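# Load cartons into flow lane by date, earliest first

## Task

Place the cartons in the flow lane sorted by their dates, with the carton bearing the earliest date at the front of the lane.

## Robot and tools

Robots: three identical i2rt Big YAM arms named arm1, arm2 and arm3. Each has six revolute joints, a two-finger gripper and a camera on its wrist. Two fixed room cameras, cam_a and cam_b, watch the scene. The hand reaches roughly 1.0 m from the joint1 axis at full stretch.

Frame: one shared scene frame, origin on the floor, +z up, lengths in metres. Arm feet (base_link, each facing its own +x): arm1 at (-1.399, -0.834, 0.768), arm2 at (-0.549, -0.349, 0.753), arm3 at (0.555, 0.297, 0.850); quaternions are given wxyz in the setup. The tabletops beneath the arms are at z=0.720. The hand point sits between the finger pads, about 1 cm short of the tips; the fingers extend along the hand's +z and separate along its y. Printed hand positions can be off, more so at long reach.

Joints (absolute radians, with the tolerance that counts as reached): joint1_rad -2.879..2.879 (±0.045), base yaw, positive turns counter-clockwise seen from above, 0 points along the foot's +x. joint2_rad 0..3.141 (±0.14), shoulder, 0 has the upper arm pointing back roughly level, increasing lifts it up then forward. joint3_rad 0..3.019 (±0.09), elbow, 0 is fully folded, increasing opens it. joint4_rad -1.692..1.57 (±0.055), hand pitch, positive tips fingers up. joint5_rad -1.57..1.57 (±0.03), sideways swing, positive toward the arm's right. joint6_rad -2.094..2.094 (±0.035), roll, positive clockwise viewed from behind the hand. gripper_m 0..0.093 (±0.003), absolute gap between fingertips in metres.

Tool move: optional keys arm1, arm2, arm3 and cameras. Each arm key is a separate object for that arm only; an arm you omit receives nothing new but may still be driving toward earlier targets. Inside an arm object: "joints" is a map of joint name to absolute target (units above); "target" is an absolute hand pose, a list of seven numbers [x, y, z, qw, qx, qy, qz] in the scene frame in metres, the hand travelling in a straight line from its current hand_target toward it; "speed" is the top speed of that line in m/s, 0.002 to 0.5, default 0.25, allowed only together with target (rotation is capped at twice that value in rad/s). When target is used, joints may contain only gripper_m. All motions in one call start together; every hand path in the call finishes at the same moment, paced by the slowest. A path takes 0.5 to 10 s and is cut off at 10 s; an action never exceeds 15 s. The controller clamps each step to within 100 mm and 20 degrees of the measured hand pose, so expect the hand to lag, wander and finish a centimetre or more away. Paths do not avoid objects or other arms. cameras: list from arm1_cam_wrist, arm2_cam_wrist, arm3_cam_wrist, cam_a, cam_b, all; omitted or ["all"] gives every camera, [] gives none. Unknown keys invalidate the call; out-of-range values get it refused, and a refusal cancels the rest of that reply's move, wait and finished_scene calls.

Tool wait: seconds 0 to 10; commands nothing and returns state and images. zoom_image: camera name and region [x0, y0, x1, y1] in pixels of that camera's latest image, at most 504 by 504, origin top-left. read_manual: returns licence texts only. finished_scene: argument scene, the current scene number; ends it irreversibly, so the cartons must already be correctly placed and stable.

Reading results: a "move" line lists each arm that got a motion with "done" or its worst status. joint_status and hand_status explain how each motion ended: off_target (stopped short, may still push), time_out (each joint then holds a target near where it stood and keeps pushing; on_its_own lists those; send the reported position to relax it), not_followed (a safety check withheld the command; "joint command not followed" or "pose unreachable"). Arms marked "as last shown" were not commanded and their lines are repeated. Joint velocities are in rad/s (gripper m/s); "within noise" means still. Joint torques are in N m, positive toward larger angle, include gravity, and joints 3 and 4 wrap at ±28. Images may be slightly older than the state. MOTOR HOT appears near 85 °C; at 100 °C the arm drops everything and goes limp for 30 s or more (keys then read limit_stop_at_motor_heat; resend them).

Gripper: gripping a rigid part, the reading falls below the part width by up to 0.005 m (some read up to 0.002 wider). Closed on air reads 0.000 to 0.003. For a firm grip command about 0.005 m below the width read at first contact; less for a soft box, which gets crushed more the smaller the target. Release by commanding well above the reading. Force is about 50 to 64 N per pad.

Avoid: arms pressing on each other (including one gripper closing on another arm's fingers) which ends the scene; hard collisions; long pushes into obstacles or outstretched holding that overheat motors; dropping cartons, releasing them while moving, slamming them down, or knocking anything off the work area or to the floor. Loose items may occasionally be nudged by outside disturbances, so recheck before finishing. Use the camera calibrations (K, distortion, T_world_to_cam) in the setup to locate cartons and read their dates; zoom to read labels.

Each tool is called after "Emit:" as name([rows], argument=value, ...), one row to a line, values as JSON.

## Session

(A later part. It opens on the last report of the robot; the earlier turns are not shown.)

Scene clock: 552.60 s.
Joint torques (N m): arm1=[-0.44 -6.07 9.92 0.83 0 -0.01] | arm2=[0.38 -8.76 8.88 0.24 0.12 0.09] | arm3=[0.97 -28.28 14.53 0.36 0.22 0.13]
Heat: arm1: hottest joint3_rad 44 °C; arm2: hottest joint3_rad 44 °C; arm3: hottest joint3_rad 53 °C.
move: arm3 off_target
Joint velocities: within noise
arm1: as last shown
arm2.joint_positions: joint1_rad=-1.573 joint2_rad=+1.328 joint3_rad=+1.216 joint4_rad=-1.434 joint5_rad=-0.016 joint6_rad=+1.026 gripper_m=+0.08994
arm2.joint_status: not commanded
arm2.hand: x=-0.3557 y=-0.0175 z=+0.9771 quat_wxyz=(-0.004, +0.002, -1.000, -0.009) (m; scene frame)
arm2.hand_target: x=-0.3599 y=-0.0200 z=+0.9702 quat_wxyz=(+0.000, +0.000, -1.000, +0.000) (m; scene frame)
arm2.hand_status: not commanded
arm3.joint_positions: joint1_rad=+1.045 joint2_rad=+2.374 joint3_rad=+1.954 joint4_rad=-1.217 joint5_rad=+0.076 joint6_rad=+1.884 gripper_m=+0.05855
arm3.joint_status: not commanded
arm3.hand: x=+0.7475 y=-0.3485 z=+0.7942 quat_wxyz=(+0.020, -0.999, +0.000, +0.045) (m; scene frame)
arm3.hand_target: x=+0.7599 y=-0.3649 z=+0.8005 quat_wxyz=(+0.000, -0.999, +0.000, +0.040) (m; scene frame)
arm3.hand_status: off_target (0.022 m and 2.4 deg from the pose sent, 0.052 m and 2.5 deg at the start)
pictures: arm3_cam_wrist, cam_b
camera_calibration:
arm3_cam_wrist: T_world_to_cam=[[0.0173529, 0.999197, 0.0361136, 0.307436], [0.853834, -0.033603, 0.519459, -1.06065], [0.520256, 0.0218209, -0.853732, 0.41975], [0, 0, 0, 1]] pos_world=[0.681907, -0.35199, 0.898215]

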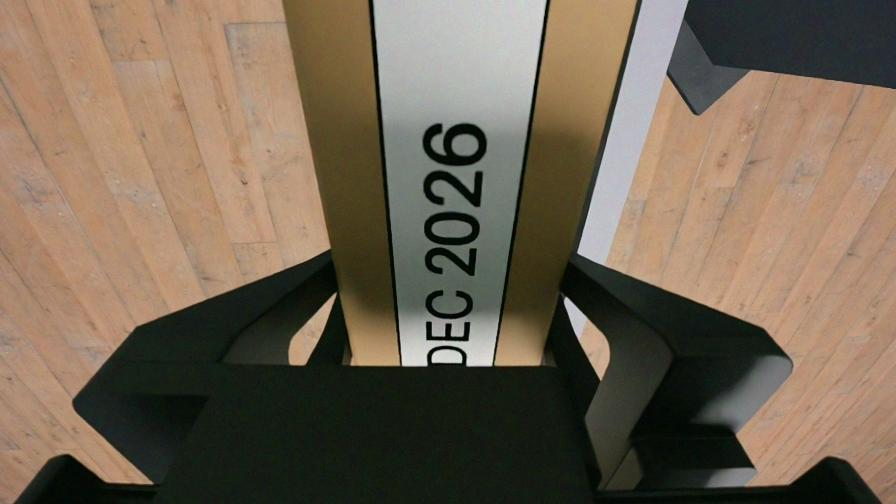

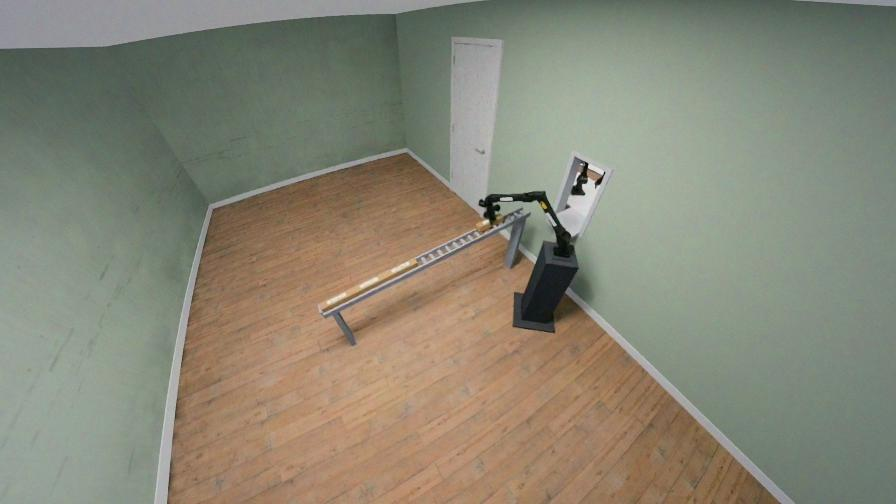

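Emit:
move(arm3={"target": [0.755, -0.340, 0.835, 0, 0.9992, 0, -0.0401], "speed": 0.1}, cameras=["cam_b", "arm3_cam_wrist"])

Emit:
zoom_image(camera="cam_b", region=[474, 200, 530, 240])

Scene clock: 608.03 s.
Joint torques (N m): arm1=[-0.56 -6.07 9.92 0.81 0 -0.01] | arm2=[0.38 -8.64 8.88 0.24 0.12 0.09] | arm3=[1.03 -32.09 9.98 0.25 0.2 0.15]
Heat: arm1: hottest joint3_rad 45 °C; arm2: hottest joint3_rad 44 °C; arm3: hottest joint3_rad 52 °C.
move: arm3 off_target
Joint velocities: within noise
arm1, arm2: as last shown
arm3.joint_positions: joint1_rad=+1.049 joint2_rad=+2.313 joint3_rad=+1.893 joint4_rad=-1.214 joint5_rad=+0.076 joint6_rad=+1.889 gripper_m=+0.05855
arm3.joint_status: not commanded
arm3.hand: x=+0.7461 y=-0.3352 z=+0.8135 quat_wxyz=(+0.018, -0.999, +0.000, +0.045) (m; scene frame)
arm3.hand_target: x=+0.7550 y=-0.3398 z=+0.8348 quat_wxyz=(+0.000, -0.999, +0.000, +0.040) (m; scene frame)
arm3.hand_status: off_target (0.024 m and 2.2 deg from the pose sent, 0.042 m and 2.4 deg at the start)
pictures: arm3_cam_wrist, cam_b
camera_calibration:
arm3_cam_wrist: T_world_to_cam=[[0.0180685, 0.999301, 0.0327244, 0.295835], [0.853471, -0.0324645, 0.520128, -1.06892], [0.520827, 0.0185314, -0.853461, 0.434959], [0, 0, 0, 1]] pos_world=[0.680407, -0.33839, 0.917514]

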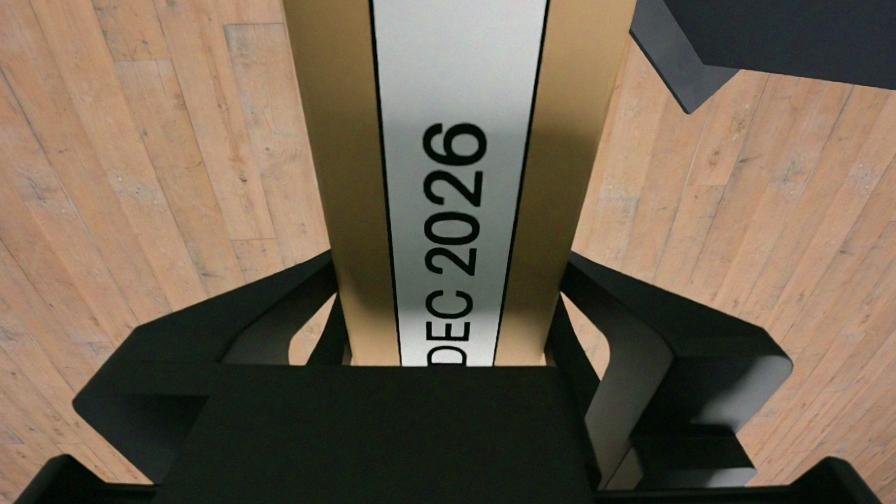

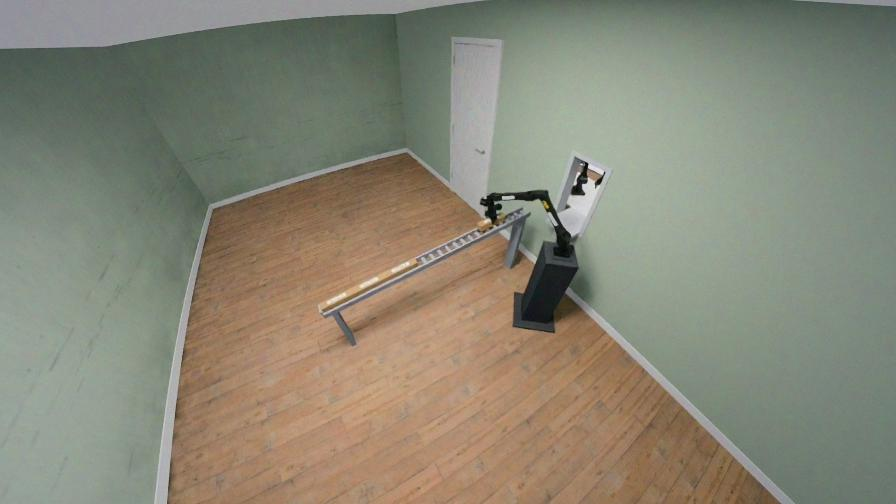

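Scaled by 9.000 from the camera's 896x504 image, which has a finer 1280x720 frame.

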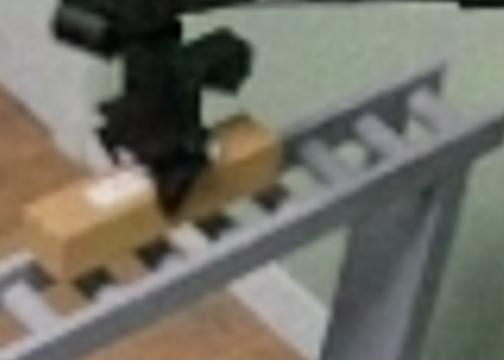

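Emit:
move(arm3={"target": [0.755, -0.325, 0.80, 0, 0.9992, 0, -0.0401], "speed": 0.1}, cameras=["cam_b", "arm3_cam_wrist"])

Emit:
zoom_image(camera="cam_b", region=[474, 200, 530, 240])

Scene clock: 626.90 s.
Joint torques (N m): arm1=[-0.56 -6.12 9.91 0.81 0 -0.01] | arm2=[0.38 -8.64 8.87 0.25 0.13 0.09] | arm3=[0.85 -31.03 9.39 0.31 0.13 0.17]
Heat: arm1: hottest joint3_rad 45 °C; arm2: hottest joint3_rad 44 °C; arm3: hottest joint3_rad 49 °C.
move: arm3 off_target
Joint velocities: within noise
arm1, arm2: as last shown
arm3.joint_positions: joint1_rad=+1.057 joint2_rad=+2.312 joint3_rad=+1.804 joint4_rad=-1.122 joint5_rad=+0.077 joint6_rad=+1.894 gripper_m=+0.05855
arm3.joint_status: not commanded
arm3.hand: x=+0.7469 y=-0.3205 z=+0.7838 quat_wxyz=(+0.016, -0.999, -0.001, +0.045) (m; scene frame)
arm3.hand_target: x=+0.7550 y=-0.3249 z=+0.8000 quat_wxyz=(+0.000, -0.999, +0.000, +0.040) (m; scene frame)
arm3.hand_status: off_target (0.019 m and 1.9 deg from the pose sent, 0.019 m and 2.2 deg at the start)
pictures: arm3_cam_wrist, cam_b
camera_calibration:
arm3_cam_wrist: T_world_to_cam=[[0.0153317, 0.999514, 0.0271502, 0.28848], [0.85339, -0.0272305, 0.520562, -1.05229], [0.521048, 0.0151886, -0.853392, 0.407619], [0, 0, 0, 1]] pos_world=[0.681205, -0.323186, 0.887811]

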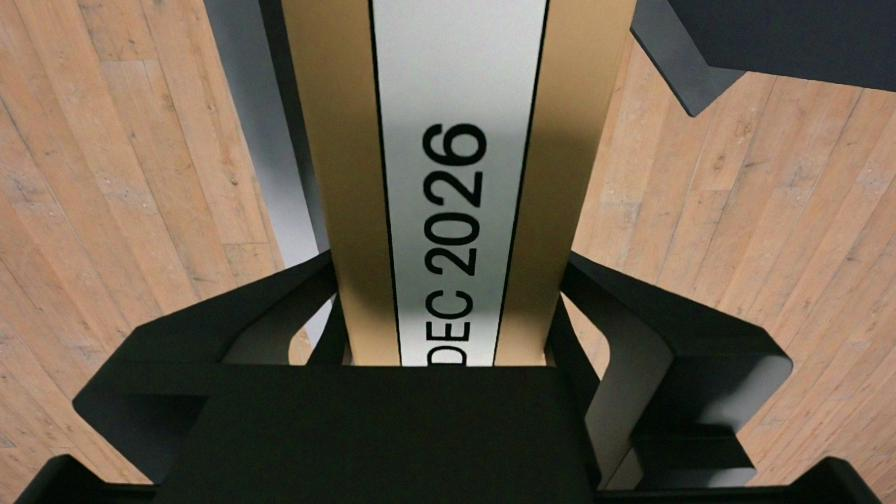

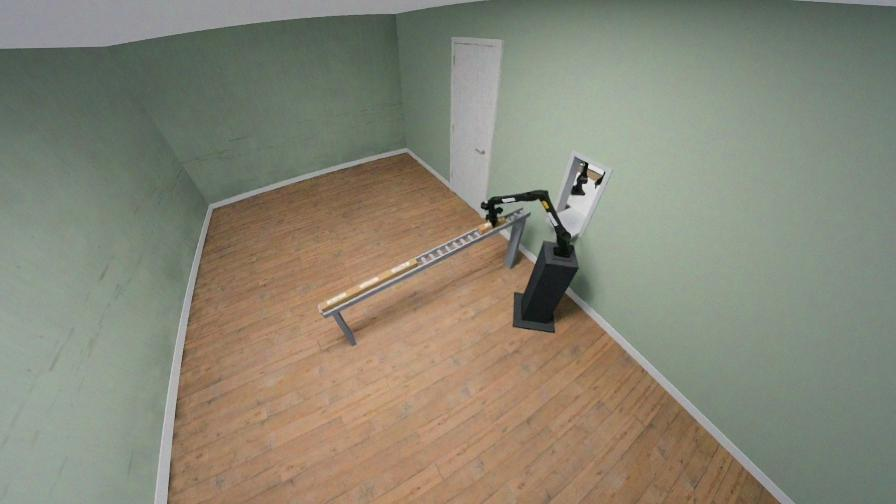

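Scaled by 9.000 from the camera's 896x504 image, which has a finer 1280x720 frame.

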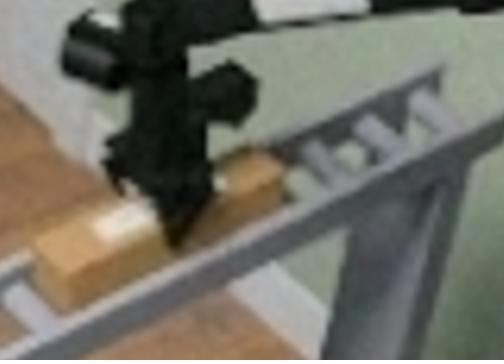

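Emit:
move(arm3={"target": [0.755, -0.335, 0.785, 0.0006, 0.9991, 0.0148, -0.0401], "speed": 0.06}, cameras=["cam_b", "arm3_cam_wrist"])

Emit:
zoom_image(camera="cam_b", region=[474, 200, 530, 240])

Scene clock: 646.83 s.
Joint torques (N m): arm1=[-0.5 -6.01 9.92 0.81 0 -0.01] | arm2=[0.38 -8.64 8.88 0.24 0.12 0.09] | arm3=[0.56 -27.46 12.56 0.4 0.22 0]
Heat: arm1: hottest joint3_rad 45 °C; arm2: hottest joint3_rad 44 °C; arm3: hottest joint3_rad 47 °C.
move: arm3 off_target
Joint velocities: within noise
arm1, arm2: as last shown
arm3.joint_positions: joint1_rad=+1.057 joint2_rad=+2.313 joint3_rad=+1.804 joint4_rad=-1.114 joint5_rad=+0.077 joint6_rad=+1.879 gripper_m=+0.05855
arm3.joint_status: not commanded
arm3.hand: x=+0.7474 y=-0.3221 z=+0.7831 quat_wxyz=(+0.013, -0.999, -0.008, +0.044) (m; scene frame)
arm3.hand_target: x=+0.7550 y=-0.3345 z=+0.7853 quat_wxyz=(-0.001, -0.999, -0.015, +0.040) (m; scene frame)
arm3.hand_status: off_target (0.015 m and 1.7 deg from the pose sent, 0.017 m and 2.5 deg at the start)
pictures: arm3_cam_wrist, cam_b
camera_calibration:
arm3_cam_wrist: T_world_to_cam=[[-0.000312535, 0.999757, 0.0220639, 0.305827], [0.852335, -0.011273, 0.522875, -1.04827], [0.522996, 0.0189692, -0.852124, 0.405509], [0, 0, 0, 1]] pos_world=[0.681495, -0.325262, 0.886912]

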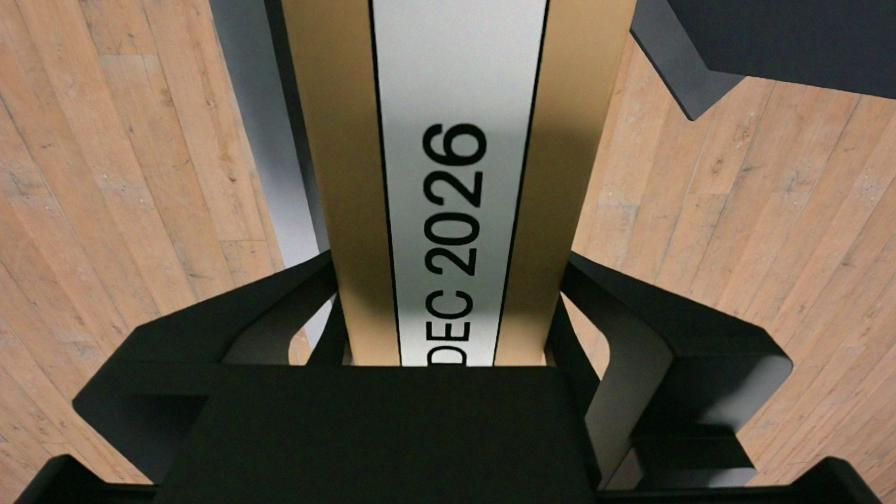

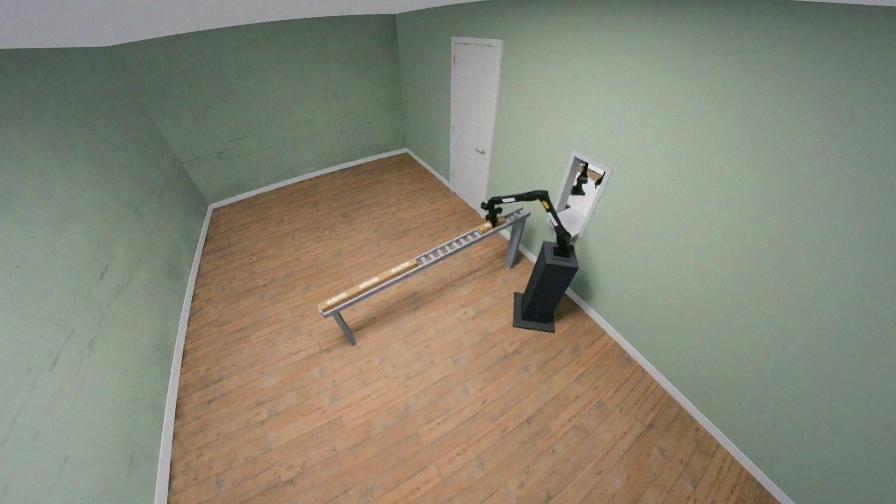

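Scaled by 9.000 from the camera's 896x504 image, which has a finer 1280x720 frame.

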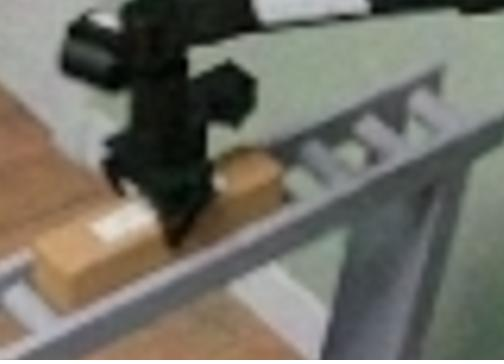

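Emit:
move(arm3={"target": [0.755, -0.345, 0.780, 0.0006, 0.9991, 0.0148, -0.0401], "speed": 0.06}, cameras=["arm3_cam_wrist"])

Scene clock: 652.50 s.
Joint torques (N m): arm1=[-0.5 -6.07 9.89 0.81 -0.01 -0.01] | arm2=[0.38 -8.7 8.88 0.25 0.12 0.09] | arm3=[0.15 -27.46 14.16 0.02 0.21 -0.03]
Heat: arm1: hottest joint3_rad 45 °C; arm2: hottest joint3_rad 44 °C; arm3: hottest joint3_rad 47 °C.
move: arm3 off_target
Joint velocities: within noise
arm1, arm2: as last shown
arm3.joint_positions: joint1_rad=+1.057 joint2_rad=+2.341 joint3_rad=+1.828 joint4_rad=-1.115 joint5_rad=+0.077 joint6_rad=+1.873 gripper_m=+0.05855
arm3.joint_status: not commanded
arm3.hand: x=+0.7488 y=-0.3262 z=+0.7728 quat_wxyz=(+0.015, -0.999, -0.011, +0.045) (m; scene frame)
arm3.hand_target: x=+0.7548 y=-0.3442 z=+0.7805 quat_wxyz=(-0.001, -0.999, -0.015, +0.040) (m; scene frame)
arm3.hand_status: off_target (0.021 m and 1.9 deg from the pose sent, 0.024 m and 1.7 deg at the start)
pictures: arm3_cam_wrist
camera_calibration:
arm3_cam_wrist: T_world_to_cam=[[-0.00566587, 0.999603, 0.0275864, 0.309908], [0.853194, -0.00955621, 0.521506, -1.04318], [0.521563, 0.0264914, -0.852801, 0.400138], [0, 0, 0, 1]] pos_world=[0.683092, -0.330354, 0.876713]

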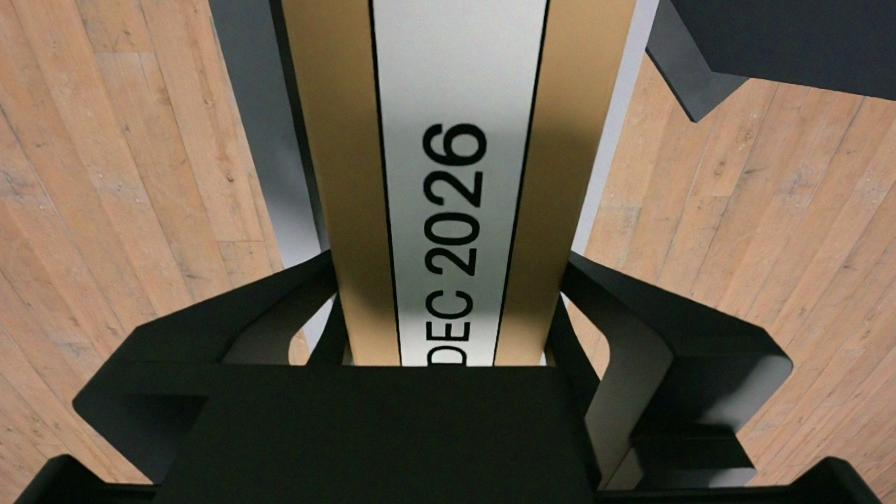

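Emit:
move(arm3={"target": [0.755, -0.351, 0.766, 0.0006, 0.9991, 0.0148, -0.0401], "speed": 0.06}, cameras=["arm3_cam_wrist", "cam_b"])

Emit:
zoom_image(camera="cam_b", region=[474, 200, 530, 240])

Scene clock: 661.07 s.
Joint torques (N m): arm1=[-0.56 -6.07 9.92 0.81 0 -0.01] | arm2=[0.32 -8.7 8.88 0.25 0.12 0.09] | arm3=[-0.15 -26.34 13.83 0.38 0.21 -0.03]
Heat: arm1: hottest joint3_rad 45 °C; arm2: hottest joint3_rad 44 °C; arm3: hottest joint3_rad 46 °C.
move: arm3 off_target
Joint velocities: within noise
arm1.joint_positions: joint1_rad=+1.016 joint2_rad=+0.996 joint3_rad=+1.294 joint4_rad=-1.398 joint5_rad=+0.001 joint6_rad=+0.004 gripper_m=+0.08996
arm1.joint_status: not commanded
arm1.hand: x=-1.2217 y=-1.1371 z=+1.1445 quat_wxyz=(-0.202, -0.484, -0.844, +0.113) (m; scene frame)
arm1.hand_target: x=-1.2259 y=-1.1408 z=+1.1460 quat_wxyz=(-0.202, -0.489, -0.841, +0.114) (m; scene frame)
arm1.hand_status: not commanded
arm2: as last shown
arm3.joint_positions: joint1_rad=+1.057 joint2_rad=+2.358 joint3_rad=+1.858 joint4_rad=-1.115 joint5_rad=+0.077 joint6_rad=+1.873 gripper_m=+0.05855
arm3.joint_status: not commanded
arm3.hand: x=+0.7518 y=-0.3350 z=+0.7717 quat_wxyz=(+0.009, -0.999, -0.011, +0.043) (m; scene frame)
arm3.hand_target: x=+0.7548 y=-0.3503 z=+0.7665 quat_wxyz=(-0.001, -0.999, -0.015, +0.040) (m; scene frame)
arm3.hand_status: off_target (0.017 m and 1.2 deg from the pose sent, 0.027 m and 1.9 deg at the start)
pictures: arm3_cam_wrist, cam_b
camera_calibration:
arm3_cam_wrist: T_world_to_cam=[[-0.00648191, 0.999861, 0.0153502, 0.328911], [0.851055, -0.00254384, 0.52507, -1.04399], [0.525036, 0.0164674, -0.850921, 0.390511], [0, 0, 0, 1]] pos_world=[0.685591, -0.337952, 0.875411]

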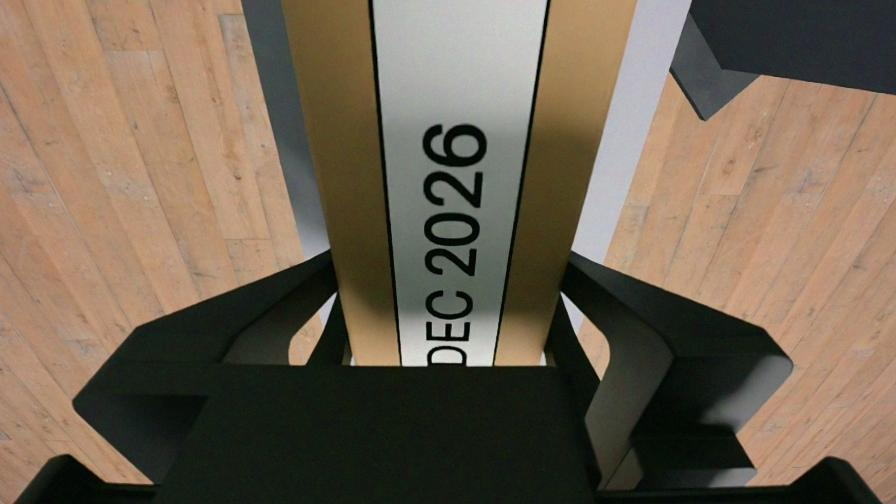

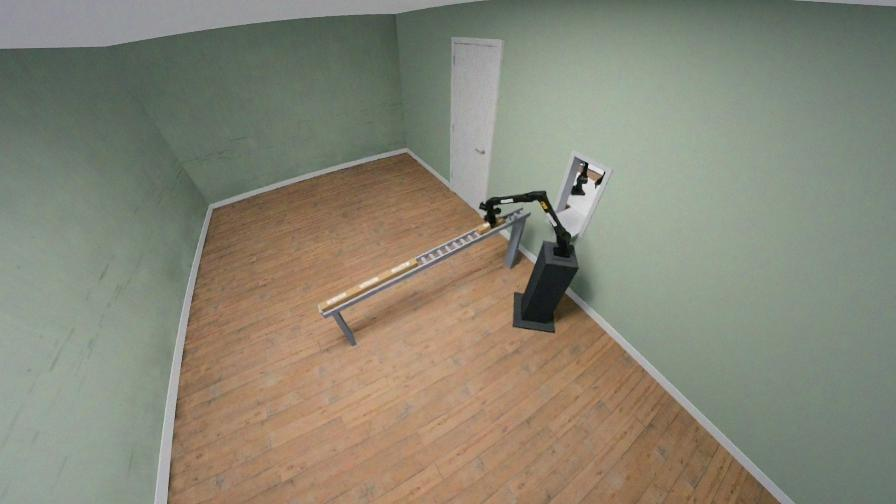

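Scaled by 9.000 from the camera's 896x504 image, which has a finer 1280x720 frame.

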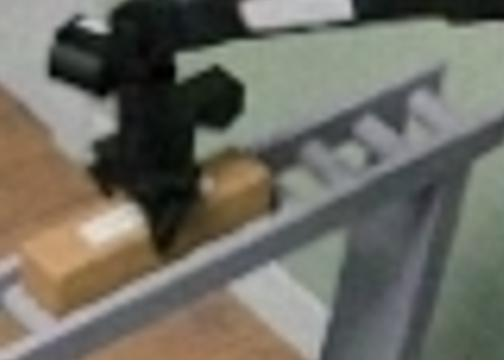

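Emit:
move(arm3={"target": [0.755, -0.346, 0.750, 0.0006, 0.9991, 0.0148, -0.0401], "speed": 0.06}, cameras=["arm3_cam_wrist", "cam_b"])

Emit:
zoom_image(camera="cam_b", region=[474, 200, 530, 240])

Scene clock: 664.67 s.
Joint torques (N m): arm1=[-0.56 -6.07 9.92 0.83 -0.01 -0.01] | arm2=[0.44 -8.7 8.87 0.25 0.12 0.09] | arm3=[0.15 -25.7 11.41 0.83 0.13 -0.01]
Heat: arm1: hottest joint3_rad 45 °C; arm2: hottest joint3_rad 44 °C; arm3: hottest joint3_rad 46 °C.
move: arm3 off_target
Joint velocities: within noise
arm1, arm2: as last shown
arm3.joint_positions: joint1_rad=+1.057 joint2_rad=+2.360 joint3_rad=+1.858 joint4_rad=-1.091 joint5_rad=+0.080 joint6_rad=+1.873 gripper_m=+0.05855
arm3.joint_status: not commanded
arm3.hand: x=+0.7532 y=-0.3404 z=+0.7706 quat_wxyz=(-0.002, -0.999, -0.011, +0.040) (m; scene frame)
arm3.hand_target: x=+0.7547 y=-0.3450 z=+0.7505 quat_wxyz=(-0.001, -0.999, -0.015, +0.040) (m; scene frame)
arm3.hand_status: off_target (0.021 m and 0.5 deg from the pose sent, 0.024 m and 1.2 deg at the start)
pictures: arm3_cam_wrist, cam_b
camera_calibration:
arm3_cam_wrist: T_world_to_cam=[[-0.0064735, 0.999956, -0.0067523, 0.35138], [0.848413, 0.0090663, 0.529257, -1.04191], [0.529295, -0.0023026, -0.848435, 0.377395], [0, 0, 0, 1]] pos_world=[0.686491, -0.341049, 0.874005]

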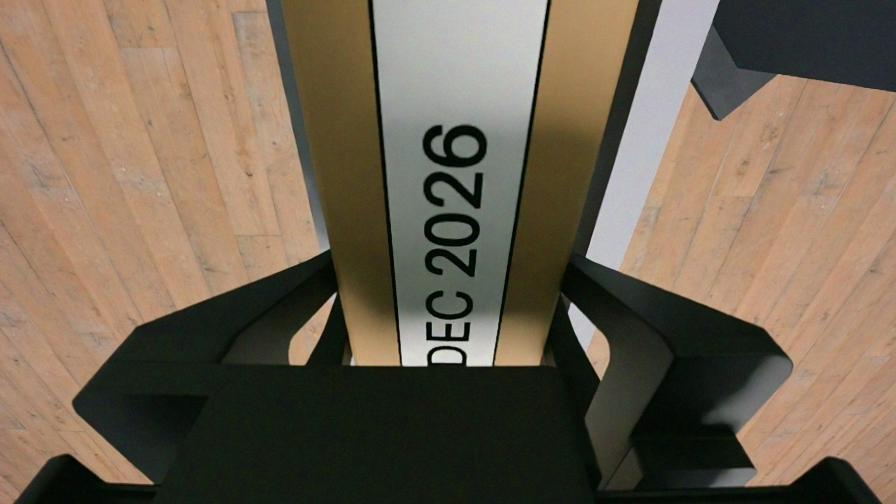

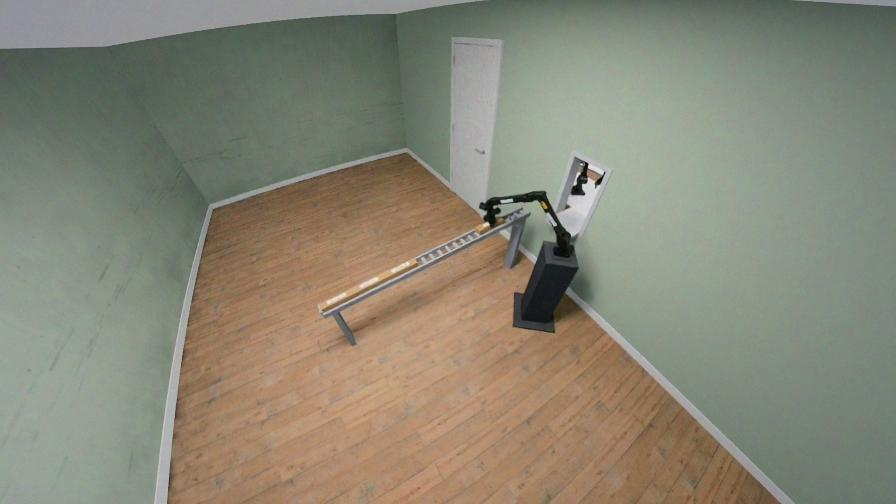

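Scaled by 9.000 from the camera's 896x504 image, which has a finer 1280x720 frame.

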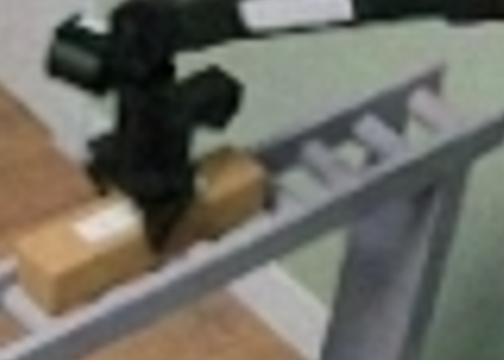

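Emit:
move(arm3={"target": [0.755, -0.330, 0.762, 0.0006, 0.9991, 0.0148, -0.0401], "speed": 0.05}, cameras=["arm3_cam_wrist"])

Scene clock: 673.57 s.
Joint torques (N m): arm1=[-0.5 -6.12 9.91 0.83 0 -0.01] | arm2=[0.32 -8.64 8.88 0.25 0.12 0.09] | arm3=[0.56 -28.81 7.82 0.35 -0.05 0.08]
Heat: arm1: hottest joint3_rad 45 °C; arm2: hottest joint3_rad 44 °C; arm3: hottest joint3_rad 46 °C.
move: arm3 off_target
Joint velocities: within noise
arm1, arm2: as last shown
arm3.joint_positions: joint1_rad=+1.057 joint2_rad=+2.348 joint3_rad=+1.830 joint4_rad=-1.060 joint5_rad=+0.085 joint6_rad=+1.871 gripper_m=+0.05855
arm3.joint_status: not commanded
arm3.hand: x=+0.7517 y=-0.3388 z=+0.7690 quat_wxyz=(-0.010, -0.999, -0.012, +0.040) (m; scene frame)
arm3.hand_target: x=+0.7549 y=-0.3300 z=+0.7620 quat_wxyz=(-0.001, -0.999, -0.015, +0.040) (m; scene frame)
arm3.hand_status: off_target (0.012 m and 1.1 deg from the pose sent, 0.014 m and 0.5 deg at the start)
pictures: arm3_cam_wrist
camera_calibration:
arm3_cam_wrist: T_world_to_cam=[[-0.00836154, 0.999724, -0.0219398, 0.36272], [0.848425, 0.0187051, 0.528985, -1.03641], [0.52925, -0.0141912, -0.848347, 0.372714], [0, 0, 0, 1]] pos_world=[0.685089, -0.337945, 0.872395]

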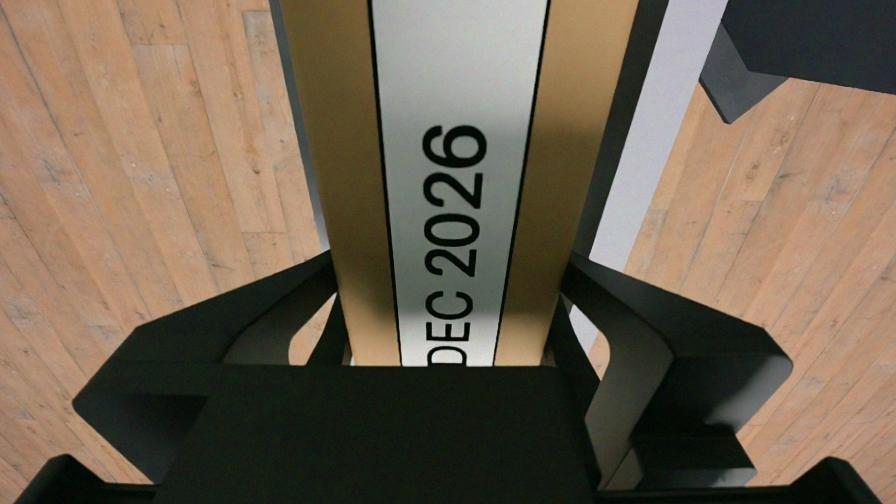

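Emit:
move(arm3={"joints": {"gripper_m": 0.069}}, cameras=["arm3_cam_wrist"])

Scene clock: 677.67 s.
Joint torques (N m): arm1=[-0.5 -6.07 9.91 0.84 -0.01 -0.01] | arm2=[0.38 -8.7 8.88 0.24 0.13 0.09] | arm3=[0.73 -29.16 8.43 0.31 0.07 0.07]
Heat: arm1: hottest joint3_rad 45 °C; arm2: hottest joint3_rad 44 °C; arm3: hottest joint3_rad 45 °C.
move: arm3 done
Joint velocities: within noise
arm1: as last shown
arm2.joint_positions: joint1_rad=-1.573 joint2_rad=+1.328 joint3_rad=+1.216 joint4_rad=-1.434 joint5_rad=-0.016 joint6_rad=+1.026 gripper_m=+0.08994
arm2.joint_status: not commanded
arm2.hand: x=-0.3557 y=-0.0175 z=+0.9771 quat_wxyz=(-0.004, +0.002, -1.000, -0.009) (m; scene frame)
arm2.hand_target: x=-0.3599 y=-0.0200 z=+0.9702 quat_wxyz=(+0.000, +0.000, -1.000, +0.000) (m; scene frame)
arm2.hand_status: not commanded
arm3.joint_positions: joint1_rad=+1.057 joint2_rad=+2.347 joint3_rad=+1.822 joint4_rad=-1.060 joint5_rad=+0.081 joint6_rad=+1.871 gripper_m=+0.06890
arm3.joint_status: all done
arm3.hand: x=+0.7513 y=-0.3356 z=+0.7667 quat_wxyz=(-0.006, -0.999, -0.012, +0.040) (m; scene frame)
arm3.hand_target: x=+0.7550 y=-0.3301 z=+0.7622 quat_wxyz=(-0.001, -0.999, -0.015, +0.040) (m; scene frame)
arm3.hand_status: not commanded
pictures: arm3_cam_wrist
camera_calibration:
arm3_cam_wrist: T_world_to_cam=[[-0.00838988, 0.999862, -0.0143697, 0.353744], [0.847877, 0.0147314, 0.529989, -1.03651], [0.530127, -0.00773716, -0.847883, 0.372197], [0, 0, 0, 1]] pos_world=[0.684489, -0.335546, 0.870001]

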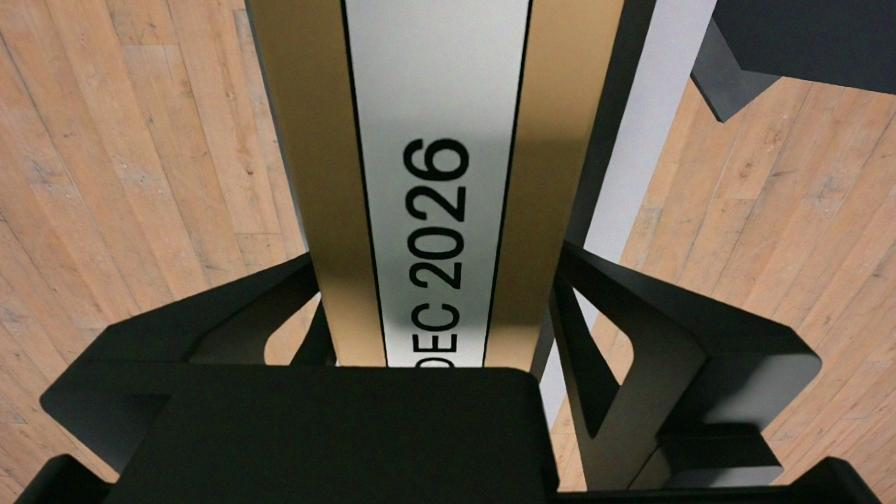

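Emit:
move(arm3={"target": [0.755, -0.332, 0.81, 0.0006, 0.9991, 0.0148, -0.0401], "speed": 0.08, "joints": {"gripper_m": 0.074}}, cameras=["arm3_cam_wrist", "cam_b"])

Emit:
zoom_image(camera="cam_b", region=[400, 190, 540, 270])

Scene clock: 682.83 s.
Joint torques (N m): arm1=[-0.56 -6.12 9.89 0.81 0 -0.01] | arm2=[0.38 -8.64 8.88 0.24 0.12 0.09] | arm3=[0.85 -29.51 11.04 -0.18 0.08 0.09]
Heat: arm1: hottest joint3_rad 45 °C; arm2: hottest joint3_rad 44 °C; arm3: hottest joint3_rad 45 °C.
move: arm3 off_target
Joint velocities: within noise
arm1, arm2: as last shown
arm3.joint_positions: joint1_rad=+1.057 joint2_rad=+2.295 joint3_rad=+1.822 joint4_rad=-1.136 joint5_rad=+0.081 joint6_rad=+1.871 gripper_m=+0.07391
arm3.joint_status: all done
arm3.hand: x=+0.7487 y=-0.3277 z=+0.8004 quat_wxyz=(+0.006, -0.999, -0.012, +0.043) (m; scene frame)
arm3.hand_target: x=+0.7550 y=-0.3318 z=+0.8099 quat_wxyz=(-0.001, -0.999, -0.015, +0.040) (m; scene frame)
arm3.hand_status: off_target (0.012 m and 0.8 deg from the pose sent, 0.044 m and 0.7 deg at the start)
pictures: arm3_cam_wrist, cam_b
camera_calibration:
arm3_cam_wrist: T_world_to_cam=[[-0.00838359, 0.999931, 0.00825954, 0.328279], [0.851628, 0.00281074, 0.52414, -1.05431], [0.52408, 0.0114282, -0.851592, 0.416054], [0, 0, 0, 1]] pos_world=[0.68259, -0.330048, 0.904205]

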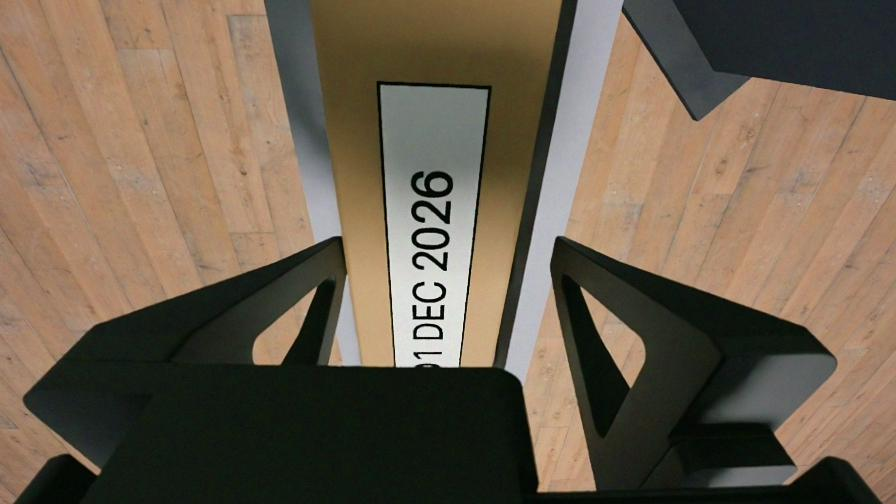

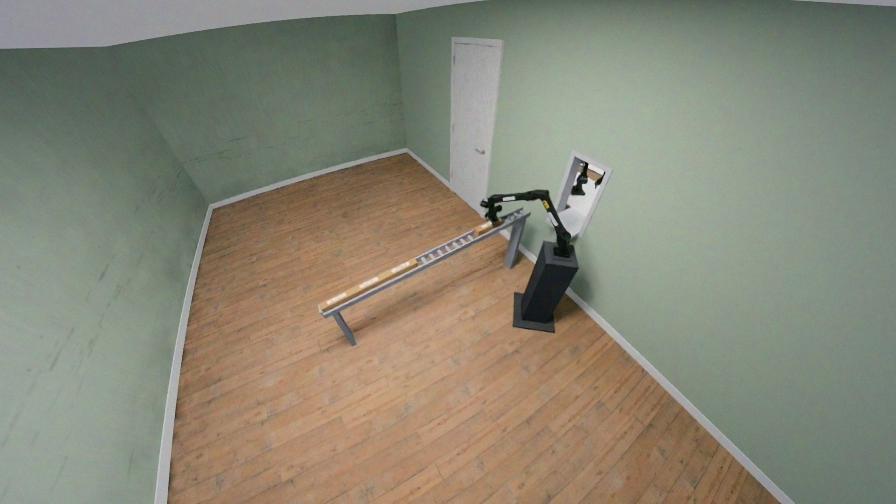

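Scaled by 3.600 from the camera's 896x504 image, which has a finer 1280x720 frame.

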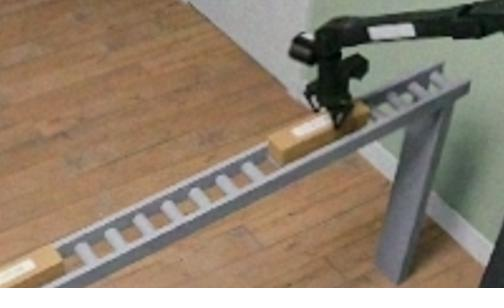

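Emit:
move(arm3={"target": [0.72, -0.30, 0.98, 0, 1, 0, 0], "speed": 0.3, "joints": {"gripper_m": 0.09}}, cameras=["arm3_cam_wrist", "cam_b"])

Emit:
zoom_image(camera="cam_b", region=[400, 190, 540, 270])

Scene clock: 687.17 s.
Joint torques (N m): arm1=[-0.56 -6.12 9.89 0.84 0 -0.01] | arm2=[0.38 -8.64 8.88 0.24 0.13 0.09] | arm3=[-0.38 -23.88 13.07 -0.05 0.02 -0.01]
Heat: arm1: hottest joint3_rad 45 °C; arm2: hottest joint3_rad 44 °C; arm3: hottest joint3_rad 44 °C.
move: arm3 done
Joint velocities: within noise
arm1, arm2: as last shown
arm3.joint_positions: joint1_rad=+1.010 joint2_rad=+1.989 joint3_rad=+1.801 joint4_rad=-1.380 joint5_rad=+0.005 joint6_rad=+1.851 gripper_m=+0.08991
arm3.joint_status: all done
arm3.hand: x=+0.7202 y=-0.2932 z=+0.9820 quat_wxyz=(-0.002, -1.000, +0.002, +0.001) (m; scene frame)
arm3.hand_target: x=+0.7199 y=-0.2999 z=+0.9800 quat_wxyz=(+0.000, -1.000, +0.000, +0.000) (m; scene frame)
arm3.hand_status: done (0.007 m and 0.3 deg from the pose sent, 0.184 m and 5.2 deg at the start)
pictures: arm3_cam_wrist, cam_b
camera_calibration:
arm3_cam_wrist: T_world_to_cam=[[0.0203297, 0.999777, -0.00568451, 0.284937], [0.804114, -0.0129718, 0.594333, -1.16469], [0.594127, -0.0166536, -0.804199, 0.479965], [0, 0, 0, 1]] pos_world=[0.645594, -0.291989, 1.07982]

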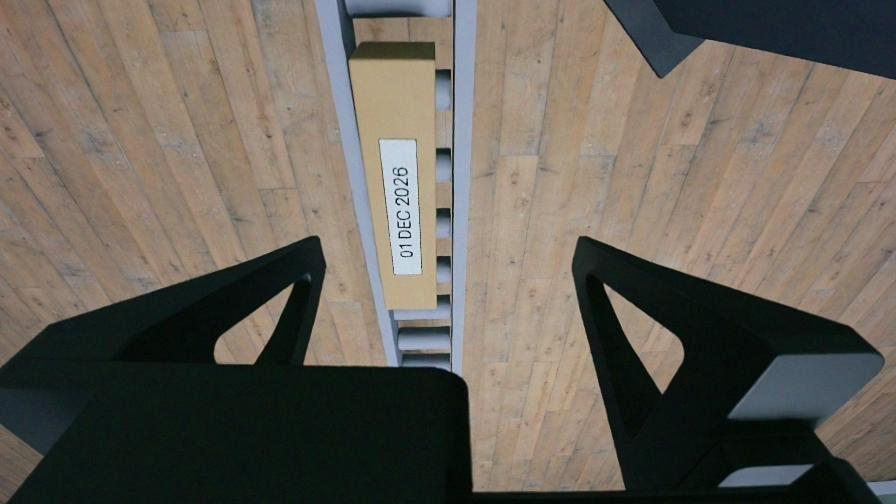

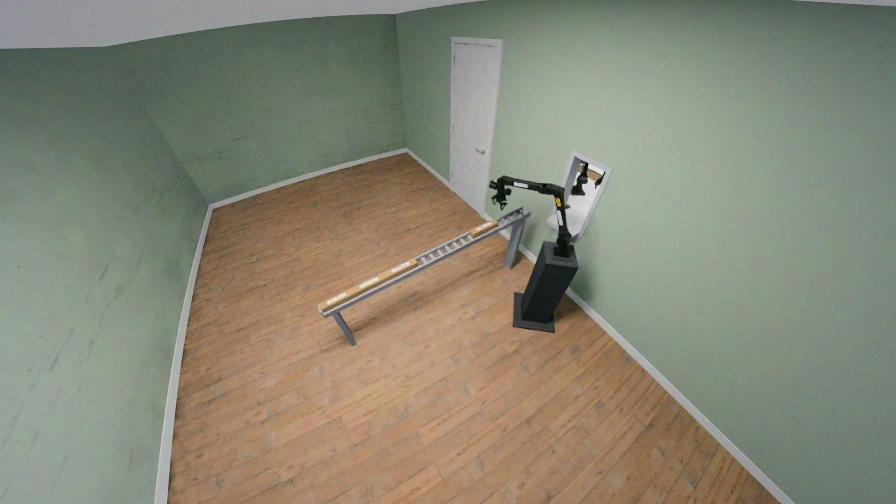

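Scaled by 3.600 from the camera's 896x504 image, which has a finer 1280x720 frame.

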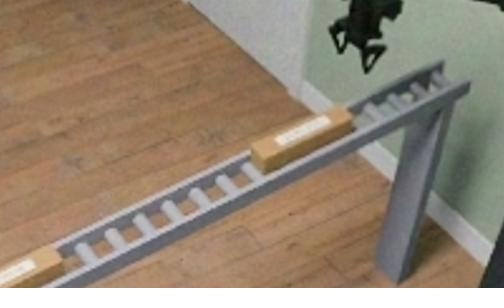

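Emit:
move(arm2={"joints": {"joint1_rad": 2.2515, "joint2_rad": 1.6214, "joint3_rad": 1.4032, "joint4_rad": -1.3526, "joint5_rad": 0, "joint6_rad": -0.433, "gripper_m": 0.09}}, arm3={"joints": {"joint1_rad": -0.304, "joint2_rad": 0.688, "joint3_rad": 0.866, "joint4_rad": -0.789, "joint5_rad": 0, "joint6_rad": 0}}, cameras=["arm2_cam_wrist", "cam_b"])

Emit:
zoom_image(camera="cam_b", region=[300, 190, 540, 325])

Scene clock: 707.17 s.
Joint torques (N m): arm1=[-0.5 -5.95 9.89 0.83 -0.01 -0.01] | arm2=[-0.03 -13.8 11.32 -0.08 -0.03 -0.11] | arm3=[-0.5 -3.84 12.05 2.15 -0.07 -0.02]
Heat: arm1: hottest joint3_rad 45 °C; arm2: hottest joint3_rad 45 °C; arm3: hottest joint3_rad 44 °C.
move: arm2 done; arm3 done
Joint velocities: within noise
arm1: as last shown
arm2.joint_positions: joint1_rad=+2.252 joint2_rad=+1.625 joint3_rad=+1.384 joint4_rad=-1.344 joint5_rad=-0.001 joint6_rad=-0.424 gripper_m=+0.09005
arm2.joint_status: all done
arm2.hand: x=-0.4832 y=-0.8199 z=+0.9271 quat_wxyz=(+0.003, +0.482, +0.876, +0.003) (m; scene frame)
arm2.hand_target: x=-0.4829 y=-0.8239 z=+0.9359 quat_wxyz=(+0.007, +0.478, +0.878, -0.003) (m; scene frame)
arm2.hand_status: not commanded
arm3.joint_positions: joint1_rad=-0.293 joint2_rad=+0.692 joint3_rad=+0.872 joint4_rad=-0.804 joint5_rad=+0.003 joint6_rad=+0.008 gripper_m=+0.08992
arm3.joint_status: all done
arm3.hand: x=+0.2547 y=+0.1178 z=+1.1985 quat_wxyz=(-0.123, -0.859, -0.235, +0.438) (m; scene frame)
arm3.hand_target: x=+0.2522 y=+0.1202 z=+1.1995 quat_wxyz=(-0.122, -0.856, -0.233, +0.445) (m; scene frame)
arm3.hand_status: not commanded
pictures: arm2_cam_wrist, cam_b
camera_calibration:
arm2_cam_wrist: T_world_to_cam=[[-0.841901, -0.539613, 0.00447539, -0.855332], [-0.443526, 0.696662, 0.563868, -0.157884], [-0.307388, 0.472736, -0.825853, 1.12769], [0, 0, 0, 1]] pos_world=[-0.443491, -0.884657, 1.02416]

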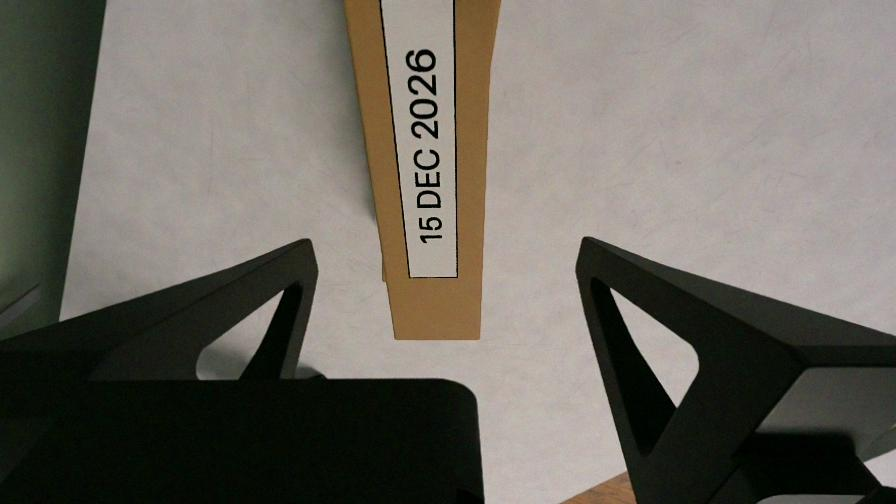

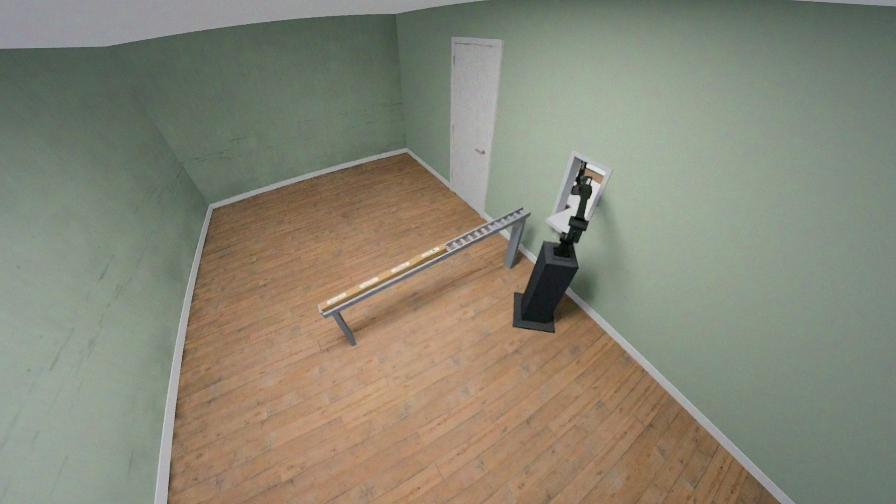

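Scaled by 2.100 from the camera's 896x504 image, which has a finer 1280x720 frame.

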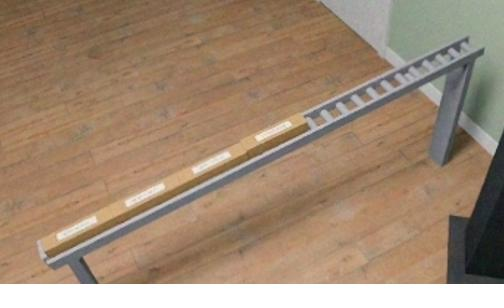

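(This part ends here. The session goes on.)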